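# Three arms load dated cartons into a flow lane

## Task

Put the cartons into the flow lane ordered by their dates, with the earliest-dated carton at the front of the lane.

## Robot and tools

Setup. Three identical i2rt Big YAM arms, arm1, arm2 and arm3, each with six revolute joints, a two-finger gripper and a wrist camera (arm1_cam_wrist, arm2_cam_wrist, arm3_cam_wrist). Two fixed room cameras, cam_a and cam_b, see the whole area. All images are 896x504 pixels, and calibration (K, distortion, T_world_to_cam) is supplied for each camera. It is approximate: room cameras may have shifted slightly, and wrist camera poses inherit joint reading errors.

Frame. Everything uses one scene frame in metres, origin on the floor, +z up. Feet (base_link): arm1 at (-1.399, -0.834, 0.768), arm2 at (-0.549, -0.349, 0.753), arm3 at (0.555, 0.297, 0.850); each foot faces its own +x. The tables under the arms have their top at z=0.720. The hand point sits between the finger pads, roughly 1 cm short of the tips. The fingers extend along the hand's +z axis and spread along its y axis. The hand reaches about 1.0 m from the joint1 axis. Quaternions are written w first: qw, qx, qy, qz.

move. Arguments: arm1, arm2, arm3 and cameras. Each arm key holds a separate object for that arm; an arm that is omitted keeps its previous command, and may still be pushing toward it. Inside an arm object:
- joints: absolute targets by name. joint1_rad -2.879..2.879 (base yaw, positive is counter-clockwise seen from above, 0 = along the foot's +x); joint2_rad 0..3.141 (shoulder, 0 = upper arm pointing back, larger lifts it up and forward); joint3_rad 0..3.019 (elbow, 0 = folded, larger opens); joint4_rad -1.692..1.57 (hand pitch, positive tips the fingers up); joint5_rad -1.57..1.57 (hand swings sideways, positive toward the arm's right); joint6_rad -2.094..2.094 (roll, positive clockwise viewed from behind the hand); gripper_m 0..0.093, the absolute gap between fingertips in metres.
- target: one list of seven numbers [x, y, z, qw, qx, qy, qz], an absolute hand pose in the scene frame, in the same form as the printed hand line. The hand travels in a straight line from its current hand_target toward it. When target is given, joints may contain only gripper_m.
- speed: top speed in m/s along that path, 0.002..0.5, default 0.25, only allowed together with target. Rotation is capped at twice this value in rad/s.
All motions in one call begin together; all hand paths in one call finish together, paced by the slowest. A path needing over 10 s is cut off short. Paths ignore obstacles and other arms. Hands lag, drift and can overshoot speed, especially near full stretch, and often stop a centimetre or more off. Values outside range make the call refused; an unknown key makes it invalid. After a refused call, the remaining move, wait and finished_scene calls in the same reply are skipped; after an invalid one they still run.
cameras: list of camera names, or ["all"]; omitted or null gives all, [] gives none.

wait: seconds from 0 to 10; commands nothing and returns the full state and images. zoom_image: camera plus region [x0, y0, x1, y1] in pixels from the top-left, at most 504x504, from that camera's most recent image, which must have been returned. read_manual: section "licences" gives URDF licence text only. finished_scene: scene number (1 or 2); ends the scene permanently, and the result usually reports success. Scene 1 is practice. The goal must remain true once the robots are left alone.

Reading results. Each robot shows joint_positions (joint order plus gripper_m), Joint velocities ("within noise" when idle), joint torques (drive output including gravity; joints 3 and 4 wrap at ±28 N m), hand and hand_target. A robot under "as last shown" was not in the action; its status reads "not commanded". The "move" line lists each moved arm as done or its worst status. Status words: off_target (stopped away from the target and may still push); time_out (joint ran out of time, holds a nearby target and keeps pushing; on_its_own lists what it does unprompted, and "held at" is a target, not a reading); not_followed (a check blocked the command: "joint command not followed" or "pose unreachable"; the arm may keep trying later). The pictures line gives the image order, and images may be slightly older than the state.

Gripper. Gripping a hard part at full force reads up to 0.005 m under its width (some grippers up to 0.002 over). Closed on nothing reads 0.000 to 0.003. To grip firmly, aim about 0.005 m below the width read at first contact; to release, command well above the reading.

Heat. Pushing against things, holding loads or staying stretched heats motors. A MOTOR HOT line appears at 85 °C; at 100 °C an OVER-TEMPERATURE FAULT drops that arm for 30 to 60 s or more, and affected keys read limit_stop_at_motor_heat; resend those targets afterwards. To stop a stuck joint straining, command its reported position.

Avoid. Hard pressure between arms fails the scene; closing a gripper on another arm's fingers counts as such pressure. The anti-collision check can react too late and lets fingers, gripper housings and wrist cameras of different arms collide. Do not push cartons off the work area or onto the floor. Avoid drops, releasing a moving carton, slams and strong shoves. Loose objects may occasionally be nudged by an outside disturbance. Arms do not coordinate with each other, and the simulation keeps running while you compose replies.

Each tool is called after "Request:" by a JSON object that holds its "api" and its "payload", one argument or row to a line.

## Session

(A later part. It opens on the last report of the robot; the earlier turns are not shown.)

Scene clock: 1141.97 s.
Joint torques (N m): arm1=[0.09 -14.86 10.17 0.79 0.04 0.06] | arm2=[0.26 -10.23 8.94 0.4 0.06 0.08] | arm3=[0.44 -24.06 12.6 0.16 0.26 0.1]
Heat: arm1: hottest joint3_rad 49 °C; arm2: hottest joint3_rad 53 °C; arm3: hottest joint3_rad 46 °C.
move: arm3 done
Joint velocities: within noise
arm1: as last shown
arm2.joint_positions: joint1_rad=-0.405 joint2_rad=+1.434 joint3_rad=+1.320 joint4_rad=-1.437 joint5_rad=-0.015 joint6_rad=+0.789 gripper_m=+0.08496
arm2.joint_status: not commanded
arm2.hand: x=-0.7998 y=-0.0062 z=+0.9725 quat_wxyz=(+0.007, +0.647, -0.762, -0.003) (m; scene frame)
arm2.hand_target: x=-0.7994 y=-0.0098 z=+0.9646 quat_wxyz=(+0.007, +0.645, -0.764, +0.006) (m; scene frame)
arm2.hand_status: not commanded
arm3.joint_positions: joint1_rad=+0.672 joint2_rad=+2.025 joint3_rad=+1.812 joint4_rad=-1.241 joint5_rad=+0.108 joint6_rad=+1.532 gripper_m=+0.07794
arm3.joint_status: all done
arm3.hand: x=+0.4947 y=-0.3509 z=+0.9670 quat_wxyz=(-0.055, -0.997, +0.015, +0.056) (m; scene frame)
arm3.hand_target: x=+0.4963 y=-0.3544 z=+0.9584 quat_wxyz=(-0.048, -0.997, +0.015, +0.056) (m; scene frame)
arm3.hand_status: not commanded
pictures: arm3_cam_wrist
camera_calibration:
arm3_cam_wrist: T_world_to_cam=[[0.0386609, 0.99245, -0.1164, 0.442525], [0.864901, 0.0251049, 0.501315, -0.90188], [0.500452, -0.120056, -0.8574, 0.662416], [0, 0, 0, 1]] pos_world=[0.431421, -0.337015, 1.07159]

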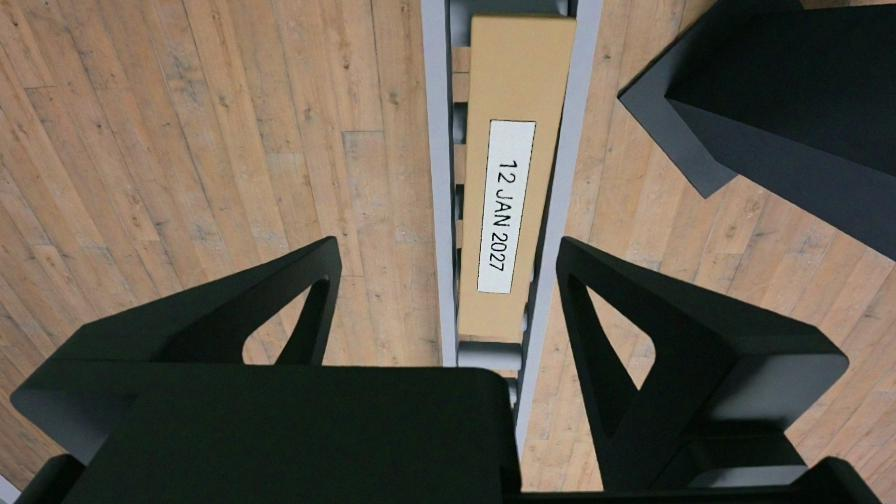

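Request:
{"api": "move", "payload": {
  "arm2": {"joints": {"joint1_rad": -1.818, "joint2_rad": 1.452, "joint3_rad": 1.37, "joint4_rad": -1.45, "joint5_rad": 0, "joint6_rad": 0.785, "gripper_m": 0.06}},
  "arm3": {"joints": {"joint1_rad": 0.03, "joint2_rad": 1.463, "joint3_rad": 1.006, "joint4_rad": -1.114, "joint5_rad": 0, "joint6_rad": 0.87, "gripper_m": 0.093}},
  "cameras": ["cam_b"]
}}

Request:
{"api": "move", "payload": {
  "arm2": {"target": [0.018, -0.008, 0.815, 0, 0, 1, 0], "speed": 0.5},
  "cameras": []
}}

Request:
{"api": "wait", "payload": {
  "seconds": 0.3,
  "cameras": ["arm2_cam_wrist", "cam_b"]
}}

Scene clock: 1176.33 s.
Joint torques (N m): arm1=[0.03 -14.8 10.17 0.79 0.04 0.06] | arm2=[-0.44 -10.46 13.94 -0.17 0.03 -0.05] | arm3=[-0.15 -14.04 10.09 0.5 0.02 -0.01]
Heat: arm1: hottest joint3_rad 49 °C; arm2: hottest joint3_rad 53 °C; arm3: hottest joint3_rad 45 °C.
move: arm2 done; arm3 done
Joint velocities: within noise
arm1: as last shown
arm2.joint_positions: joint1_rad=-1.814 joint2_rad=+1.447 joint3_rad=+1.320 joint4_rad=-1.440 joint5_rad=+0.001 joint6_rad=+0.789 gripper_m=+0.06009
arm2.joint_status: all done
arm2.hand: x=-0.2528 y=-0.0475 z=+0.9729 quat_wxyz=(-0.006, +0.000, -1.000, +0.005) (m; scene frame)
arm2.hand_target: x=-0.2429 y=-0.0397 z=+0.9901 quat_wxyz=(-0.019, +0.000, -1.000, -0.008) (m; scene frame)
arm2.hand_status: not commanded
arm3.joint_positions: joint1_rad=+0.034 joint2_rad=+1.456 joint3_rad=+1.003 joint4_rad=-1.117 joint5_rad=+0.002 joint6_rad=+0.878 gripper_m=+0.09291
arm3.joint_status: all done
arm3.hand: x=+0.3027 y=+0.0003 z=+0.9509 quat_wxyz=(+0.001, -1.000, +0.004, +0.000) (m; scene frame)
arm3.hand_target: x=+0.3006 y=-0.0004 z=+0.9493 quat_wxyz=(+0.000, -1.000, +0.002, -0.001) (m; scene frame)
arm3.hand_status: not commanded
pictures: cam_b

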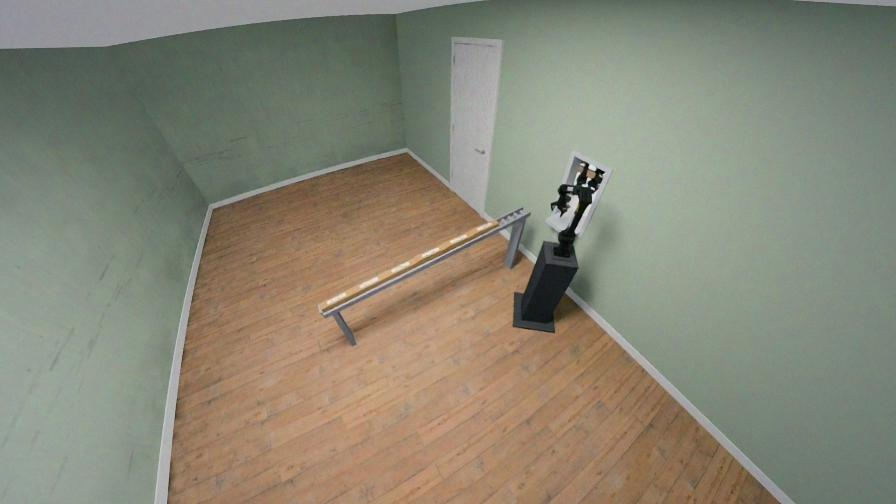

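Scene clock: 1178.27 s.
Joint torques (N m): arm1=[0.09 -14.86 10.15 0.8 0.04 0.06] | arm2=[-0.38 -19.31 13.91 -0.28 -0.06 -0.12] | arm3=[-0.09 -13.8 10.15 0.46 0.03 -0.02]
Heat: arm1: hottest joint3_rad 49 °C; arm2: hottest joint3_rad 53 °C; arm3: hottest joint3_rad 45 °C.
move: arm2 off_target
Joint velocities: within noise
arm1, arm3: as last shown
arm2.joint_positions: joint1_rad=-2.062 joint2_rad=+2.144 joint3_rad=+1.857 joint4_rad=-1.304 joint5_rad=-0.013 joint6_rad=+0.548 gripper_m=+0.06008
arm2.joint_status: not commanded
arm2.hand: x=+0.0035 y=-0.0149 z=+0.8123 quat_wxyz=(+0.007, -0.004, -1.000, +0.006) (m; scene frame)
arm2.hand_target: x=+0.0173 y=-0.0084 z=+0.8152 quat_wxyz=(-0.001, +0.000, -1.000, +0.000) (m; scene frame)
arm2.hand_status: off_target (0.016 m and 1.1 deg from the pose sent, 0.316 m and 0.9 deg at the start; pose on its path clipped on 16 of 58 steps)
pictures: none
No camera images: "cameras" was empty.

Scene clock: 1178.57 s.
Joint torques (N m): arm1=[0.03 -14.86 10.17 0.79 0.04 0.06] | arm2=[-0.44 -18.84 13.91 -0.14 -0.06 -0.11] | arm3=[-0.38 -13.92 10.13 0.47 0.04 -0.03]
Heat: arm1: hottest joint3_rad 49 °C; arm2: hottest joint3_rad 53 °C; arm3: hottest joint3_rad 45 °C.
Joint velocities: within noise
arm1.joint_positions: joint1_rad=+0.508 joint2_rad=+1.416 joint3_rad=+1.491 joint4_rad=-1.303 joint5_rad=+0.005 joint6_rad=+0.005 gripper_m=+0.09296
arm1.joint_status: not commanded
arm1.hand: x=-1.3876 y=-1.3296 z=+1.0775 quat_wxyz=(-0.120, -0.690, -0.704, +0.118) (m; scene frame)
arm1.hand_target: x=-1.3912 y=-1.3292 z=+1.0889 quat_wxyz=(-0.130, -0.692, -0.699, +0.127) (m; scene frame)
arm1.hand_status: not commanded
arm2.joint_positions: joint1_rad=-2.062 joint2_rad=+2.144 joint3_rad=+1.857 joint4_rad=-1.304 joint5_rad=-0.013 joint6_rad=+0.548 gripper_m=+0.06008
arm2.joint_status: not commanded
arm2.hand: x=+0.0035 y=-0.0149 z=+0.8123 quat_wxyz=(+0.007, -0.004, -1.000, +0.006) (m; scene frame)
arm2.hand_target: x=+0.0174 y=-0.0084 z=+0.8152 quat_wxyz=(-0.001, +0.000, -1.000, +0.000) (m; scene frame)
arm2.hand_status: off_target (0.016 m and 1.1 deg from the pose sent, 0.316 m and 0.9 deg at the start; pose on its path clipped on 16 of 58 steps)
arm3.joint_positions: joint1_rad=+0.034 joint2_rad=+1.456 joint3_rad=+1.003 joint4_rad=-1.117 joint5_rad=+0.002 joint6_rad=+0.878 gripper_m=+0.09291
arm3.joint_status: not commanded
arm3.hand: x=+0.3027 y=+0.0003 z=+0.9509 quat_wxyz=(+0.001, -1.000, +0.004, +0.000) (m; scene frame)
arm3.hand_target: x=+0.3006 y=-0.0004 z=+0.9493 quat_wxyz=(+0.000, -1.000, +0.002, -0.001) (m; scene frame)
arm3.hand_status: not commanded
wait: 0.30 s; at rest by 0.27 s
pictures: arm2_cam_wrist, cam_b
camera_calibration:
arm2_cam_wrist: T_world_to_cam=[[-0.003432, -0.999707, 0.023978, -0.0363103], [-0.816621, 0.0166413, 0.576934, -0.457516], [-0.577164, -0.0176009, -0.816438, 0.787875], [0, 0, 0, 1]] pos_world=[0.0809913, -0.0148187, 0.908079]

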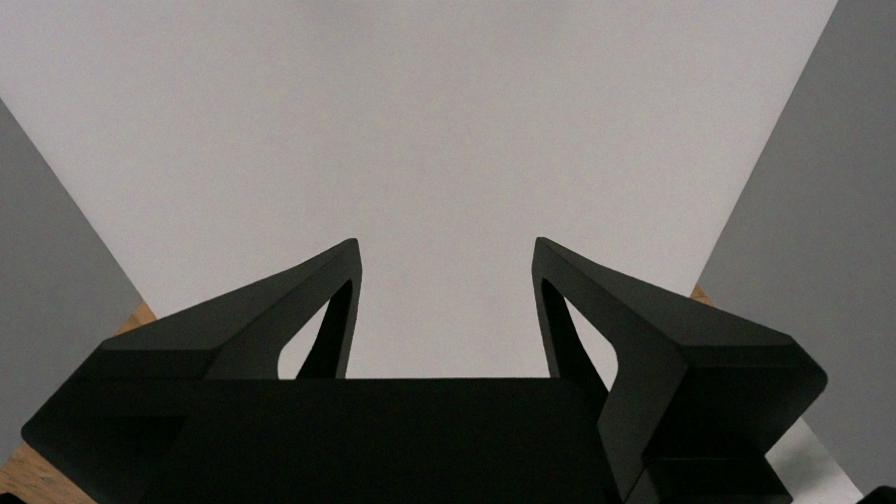

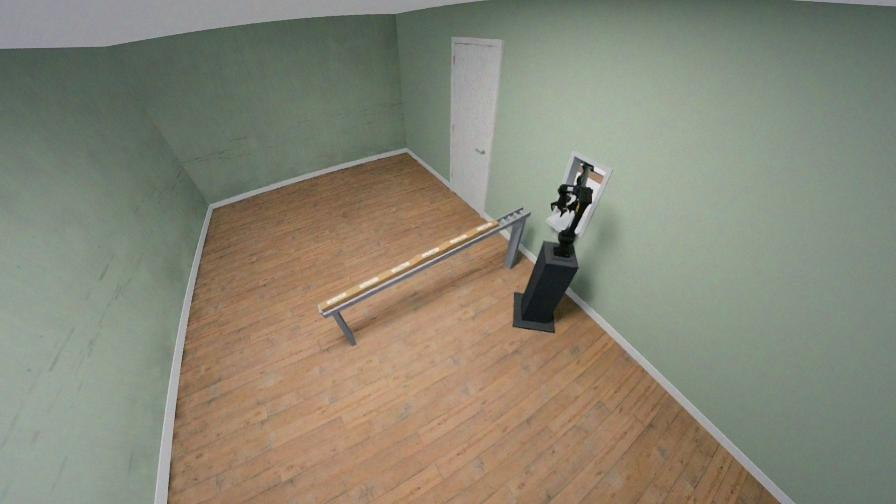

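Request:
{"api": "zoom_image", "payload": {
  "camera": "cam_b",
  "region": [300, 190, 552, 332]
}}

Scaled by 2.000 from the camera's 896x504 image, which has a finer 1280x720 frame.

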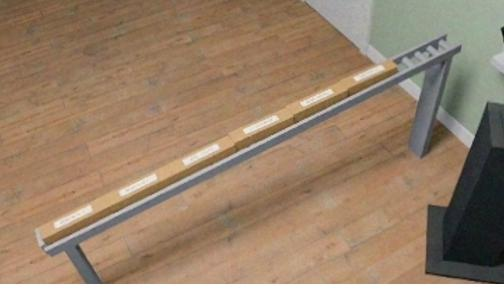

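Request:
{"api": "move", "payload": {
  "arm2": {"target": [0.014, -0.011, 0.79, 0, 0, 1, 0], "speed": 0.06, "joints": {"gripper_m": 0.09}},
  "cameras": []
}}

Request:
{"api": "move", "payload": {
  "arm2": {"target": [-0.27, -0.043, 0.97, 0, 0, 1, 0], "speed": 0.5},
  "cameras": []
}}

Request:
{"api": "move", "payload": {
  "arm3": {"target": [-0.008, -0.02, 0.79, 0, 0.99996, -0.009, 0], "speed": 0.5},
  "arm2": {"joints": {"joint1_rad": -0.4}},
  "cameras": ["arm3_cam_wrist"]
}}

Scene clock: 1188.33 s.
Joint torques (N m): arm1=[0.09 -14.74 10.17 0.8 0.04 0.06] | arm2=[-0.44 -18.84 9.81 0.72 -0.06 -0.12] | arm3=[-0.15 -14.1 10.07 0.47 0.03 -0.03]
Heat: arm1: hottest joint3_rad 49 °C; arm2: hottest joint3_rad 53 °C; arm3: hottest joint3_rad 45 °C.
move: arm2 off_target
Joint velocities: within noise
arm1, arm3: as last shown
arm2.joint_positions: joint1_rad=-2.062 joint2_rad=+2.152 joint3_rad=+1.857 joint4_rad=-1.261 joint5_rad=-0.013 joint6_rad=+0.548 gripper_m=+0.08992
arm2.joint_status: all done
arm2.hand: x=+0.0119 y=-0.0099 z=+0.8068 quat_wxyz=(-0.007, -0.004, -1.000, -0.003) (m; scene frame)
arm2.hand_target: x=+0.0136 y=-0.0113 z=+0.7902 quat_wxyz=(+0.000, +0.000, -1.000, +0.000) (m; scene frame)
arm2.hand_status: off_target (0.017 m and 1.0 deg from the pose sent, 0.025 m and 1.1 deg at the start)
pictures: none
No camera images: "cameras" was empty.

Scene clock: 1190.17 s.
Joint torques (N m): arm1=[0.09 -14.68 10.17 0.8 0.05 0.06] | arm2=[0.32 -9.41 8.99 -0.03 0.1 0.09] | arm3=[-0.26 -13.8 10.04 0.53 0.03 -0.04]
Heat: arm1: hottest joint3_rad 49 °C; arm2: hottest joint3_rad 53 °C; arm3: hottest joint3_rad 45 °C.
move: arm2 off_target
Joint velocities: within noise
arm1, arm3: as last shown
arm2.joint_positions: joint1_rad=-1.790 joint2_rad=+1.413 joint3_rad=+1.306 joint4_rad=-1.426 joint5_rad=-0.016 joint6_rad=+0.808 gripper_m=+0.08992
arm2.joint_status: not commanded
arm2.hand: x=-0.2647 y=-0.0413 z=+0.9807 quat_wxyz=(-0.012, +0.002, -1.000, -0.013) (m; scene frame)
arm2.hand_target: x=-0.2700 y=-0.0431 z=+0.9703 quat_wxyz=(+0.000, +0.000, -1.000, +0.000) (m; scene frame)
arm2.hand_status: off_target (0.012 m and 2.0 deg from the pose sent, 0.327 m and 1.0 deg at the start; pose on its path clipped on 14 of 55 steps)
pictures: none
No camera images: "cameras" was empty.

Scene clock: 1192.13 s.
Joint torques (N m): arm1=[0.03 -14.8 10.17 0.81 0.04 0.06] | arm2=[0.32 -10.05 8.96 -0.03 0.06 0.07] | arm3=[0.03 -24.76 13.23 -0.01 -0.02 -0.02]
Heat: arm1: hottest joint3_rad 49 °C; arm2: hottest joint3_rad 53 °C; arm3: hottest joint3_rad 45 °C.
move: arm2 done; arm3 off_target
Joint velocities: within noise
arm1: as last shown
arm2.joint_positions: joint1_rad=-0.405 joint2_rad=+1.420 joint3_rad=+1.306 joint4_rad=-1.426 joint5_rad=-0.015 joint6_rad=+0.809 gripper_m=+0.08994
arm2.joint_status: all done
arm2.hand: x=-0.7980 y=-0.0083 z=+0.9725 quat_wxyz=(+0.007, +0.639, -0.769, -0.008) (m; scene frame)
arm2.hand_target: x=-0.7963 y=-0.0142 z=+0.9650 quat_wxyz=(+0.007, +0.638, -0.770, +0.006) (m; scene frame)
arm2.hand_status: not commanded
arm3.joint_positions: joint1_rad=-0.321 joint2_rad=+2.229 joint3_rad=+1.690 joint4_rad=-1.031 joint5_rad=+0.003 joint6_rad=+0.541 gripper_m=+0.09291
arm3.joint_status: not commanded
arm3.hand: x=+0.0015 y=-0.0146 z=+0.7954 quat_wxyz=(+0.001, -1.000, +0.013, +0.000) (m; scene frame)
arm3.hand_target: x=-0.0077 y=-0.0198 z=+0.7901 quat_wxyz=(+0.000, -1.000, +0.009, +0.001) (m; scene frame)
arm3.hand_status: off_target (0.012 m and 0.5 deg from the pose sent, 0.350 m and 0.6 deg at the start; pose on its path clipped on 18 of 59 steps)
pictures: arm3_cam_wrist
camera_calibration:
arm3_cam_wrist: T_world_to_cam=[[0.0413342, 0.999145, 0.000286552, 0.0151805], [0.802706, -0.0333783, 0.595441, -0.473467], [0.594941, -0.024382, -0.803399, 0.760781], [0, 0, 0, 1]] pos_world=[-0.0731934, -0.0124216, 0.893128]

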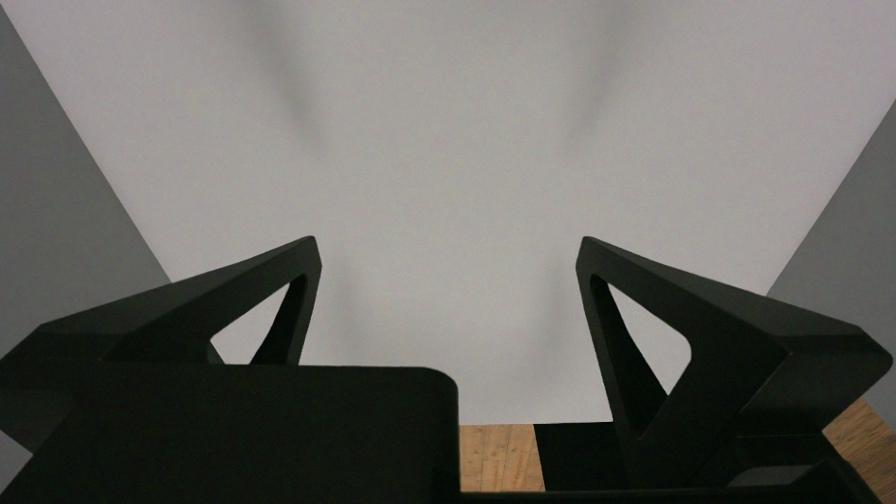

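Request:
{"api": "move", "payload": {
  "arm3": {"target": [0.33, 0.0, 0.965, 0, 1, 0, 0], "speed": 0.5},
  "cameras": []
}}

Request:
{"api": "move", "payload": {
  "arm3": {"target": [0.503, -0.339, 0.85, -0.0007, 0.99845, -0.0121, -0.0541], "speed": 0.5},
  "arm1": {"joints": {"joint1_rad": 2.485, "joint2_rad": 1.967, "joint3_rad": 1.79, "joint4_rad": -1.371, "joint5_rad": 0, "joint6_rad": 0}},
  "cameras": ["arm3_cam_wrist", "arm1_cam_wrist"]
}}

Request:
{"api": "move", "payload": {
  "arm3": {"target": [0.5, -0.333, 0.81, -0.0007, 0.99845, -0.0121, -0.0541], "speed": 0.06},
  "cameras": ["arm3_cam_wrist", "arm1_cam_wrist"]
}}

Scene clock: 1305.50 s.
Joint torques (N m): arm1=[0.09 -14.74 10.14 0.83 0.04 0.06] | arm2=[0.32 -10.11 8.98 -0.05 0.06 0.08] | arm3=[0.97 -13.27 9.63 0.1 0.21 0.15]
Heat: arm1: hottest joint3_rad 50 °C; arm2: hottest joint3_rad 50 °C; arm3: hottest joint3_rad 48 °C.
move: arm3 done
Joint velocities: within noise
arm1, arm2: as last shown
arm3.joint_positions: joint1_rad=+0.080 joint2_rad=+1.393 joint3_rad=+0.985 joint4_rad=-1.146 joint5_rad=-0.001 joint6_rad=+0.918 gripper_m=+0.09291
arm3.joint_status: not commanded
arm3.hand: x=+0.3248 y=-0.0010 z=+0.9674 quat_wxyz=(-0.007, -1.000, +0.001, +0.004) (m; scene frame)
arm3.hand_target: x=+0.3299 y=+0.0001 z=+0.9650 quat_wxyz=(+0.000, -1.000, +0.000, +0.000) (m; scene frame)
arm3.hand_status: done (0.006 m and 0.9 deg from the pose sent, 0.370 m and 1.5 deg at the start; pose on its path clipped on 16 of 60 steps)
pictures: none
No camera images: "cameras" was empty.

Scene clock: 1307.60 s.
Joint torques (N m): arm1=[1.32 -22.12 10.86 -0.21 0.11 -0.02] | arm2=[0.32 -10.11 8.98 -0.03 0.06 0.08] | arm3=[-0.26 -24.35 13.7 -0.09 0.3 0.13]
Heat: arm1: hottest joint3_rad 50 °C; arm2: hottest joint3_rad 50 °C; arm3: hottest joint3_rad 48 °C.
move: arm1 done; arm3 off_target
Joint velocities: within noise
arm1.joint_positions: joint1_rad=+2.479 joint2_rad=+1.979 joint3_rad=+1.760 joint4_rad=-1.361 joint5_rad=-0.001 joint6_rad=+0.005 gripper_m=+0.09299
arm1.joint_status: all done
arm1.hand: x=-0.8480 y=-0.5843 z=+0.8926 quat_wxyz=(+0.003, +0.209, -0.978, -0.002) (m; scene frame)
arm1.hand_target: x=-0.8430 y=-0.5781 z=+0.9108 quat_wxyz=(-0.013, +0.215, -0.977, -0.005) (m; scene frame)
arm1.hand_status: not commanded
arm2: as last shown
arm3.joint_positions: joint1_rad=+0.688 joint2_rad=+2.136 joint3_rad=+1.688 joint4_rad=-1.123 joint5_rad=+0.108 joint6_rad=+1.536 gripper_m=+0.09291
arm3.joint_status: not commanded
arm3.hand: x=+0.5063 y=-0.3270 z=+0.8536 quat_wxyz=(+0.003, -0.999, +0.006, +0.053) (m; scene frame)
arm3.hand_target: x=+0.5030 y=-0.3385 z=+0.8501 quat_wxyz=(+0.000, -0.998, +0.012, +0.054) (m; scene frame)
arm3.hand_status: off_target (0.013 m and 0.8 deg from the pose sent, 0.400 m and 6.0 deg at the start; pose on its path clipped on 21 of 63 steps)
pictures: arm1_cam_wrist, arm3_cam_wrist
camera_calibration:
arm1_cam_wrist: T_world_to_cam=[[0.412751, -0.910356, -0.0298164, -0.151991], [-0.699003, -0.337572, 0.630428, -1.35493], [-0.583979, -0.239368, -0.775675, 0.180791], [0, 0, 0, 1]] pos_world=[-0.778785, -0.552476, 0.989887]
arm3_cam_wrist: T_world_to_cam=[[0.0274522, 0.999623, 0.000307018, 0.313641], [0.861146, -0.0238052, 0.5078, -0.875425], [0.507616, -0.0136758, -0.861475, 0.596798], [0, 0, 0, 1]] pos_world=[0.442314, -0.326201, 0.958571]

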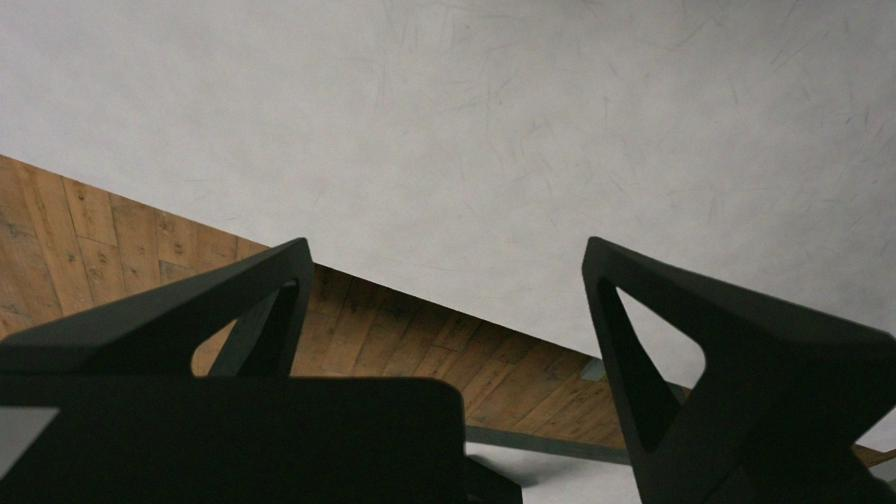

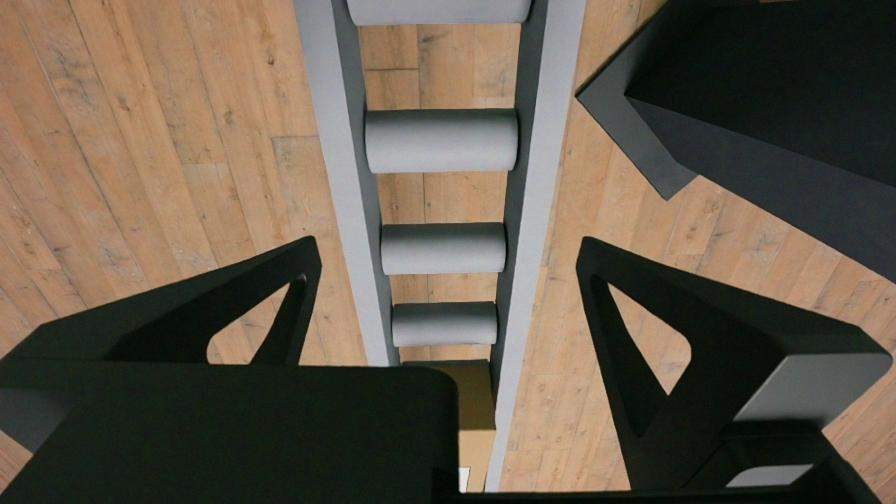

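Scene clock: 1308.90 s.
Joint torques (N m): arm1=[1.38 -22.42 10.86 -0.23 0.11 -0.02] | arm2=[0.32 -10.11 8.95 -0.02 0.07 0.08] | arm3=[-0.5 -24.59 9.25 0.69 0.29 0.09]
Heat: arm1: hottest joint3_rad 50 °C; arm2: hottest joint3_rad 50 °C; arm3: hottest joint3_rad 48 °C.
move: arm3 off_target
Joint velocities: within noise
arm1, arm2: as last shown
arm3.joint_positions: joint1_rad=+0.688 joint2_rad=+2.170 joint3_rad=+1.682 joint4_rad=-1.054 joint5_rad=+0.108 joint6_rad=+1.536 gripper_m=+0.09291
arm3.joint_status: not commanded
arm3.hand: x=+0.5059 y=-0.3370 z=+0.8308 quat_wxyz=(-0.012, -0.998, +0.007, +0.053) (m; scene frame)
arm3.hand_target: x=+0.5001 y=-0.3323 z=+0.8103 quat_wxyz=(+0.001, -0.998, +0.012, +0.054) (m; scene frame)
arm3.hand_status: off_target (0.022 m and 1.6 deg from the pose sent, 0.044 m and 0.8 deg at the start)
pictures: arm1_cam_wrist, arm3_cam_wrist
camera_calibration:
arm1_cam_wrist: T_world_to_cam=[[0.412751, -0.910356, -0.0298164, -0.151991], [-0.699003, -0.337572, 0.630428, -1.35493], [-0.583979, -0.239368, -0.775675, 0.180791], [0, 0, 0, 1]] pos_world=[-0.778785, -0.552476, 0.989887]
arm3_cam_wrist: T_world_to_cam=[[0.0274304, 0.999189, -0.0294617, 0.348276], [0.861848, -0.00870808, 0.507092, -0.858413], [0.506425, -0.0393012, -0.861388, 0.569193], [0, 0, 0, 1]] pos_world=[0.442014, -0.333099, 0.935852]

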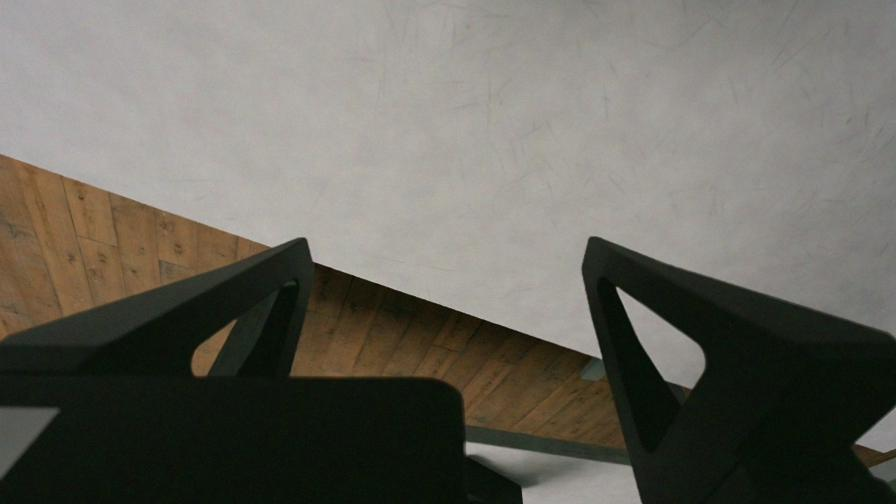

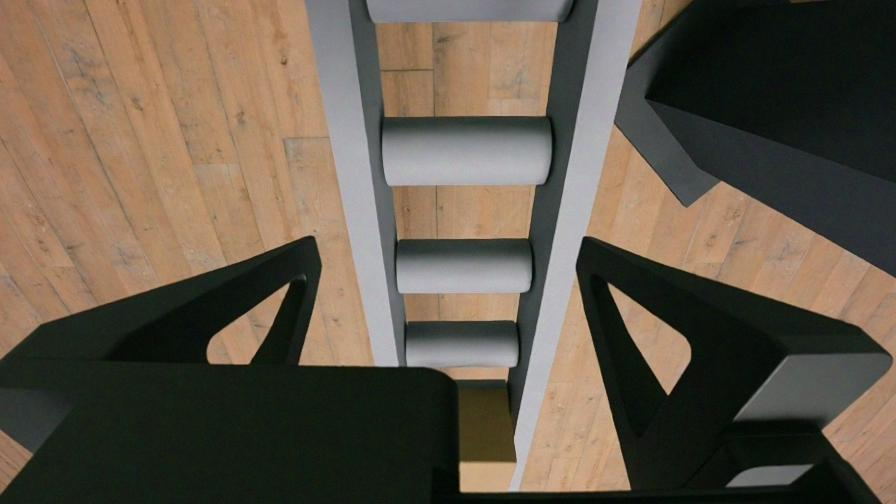

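Request:
{"api": "finished_scene", "payload": {
  "scene": 1
}}

The scene is finished: the task was done.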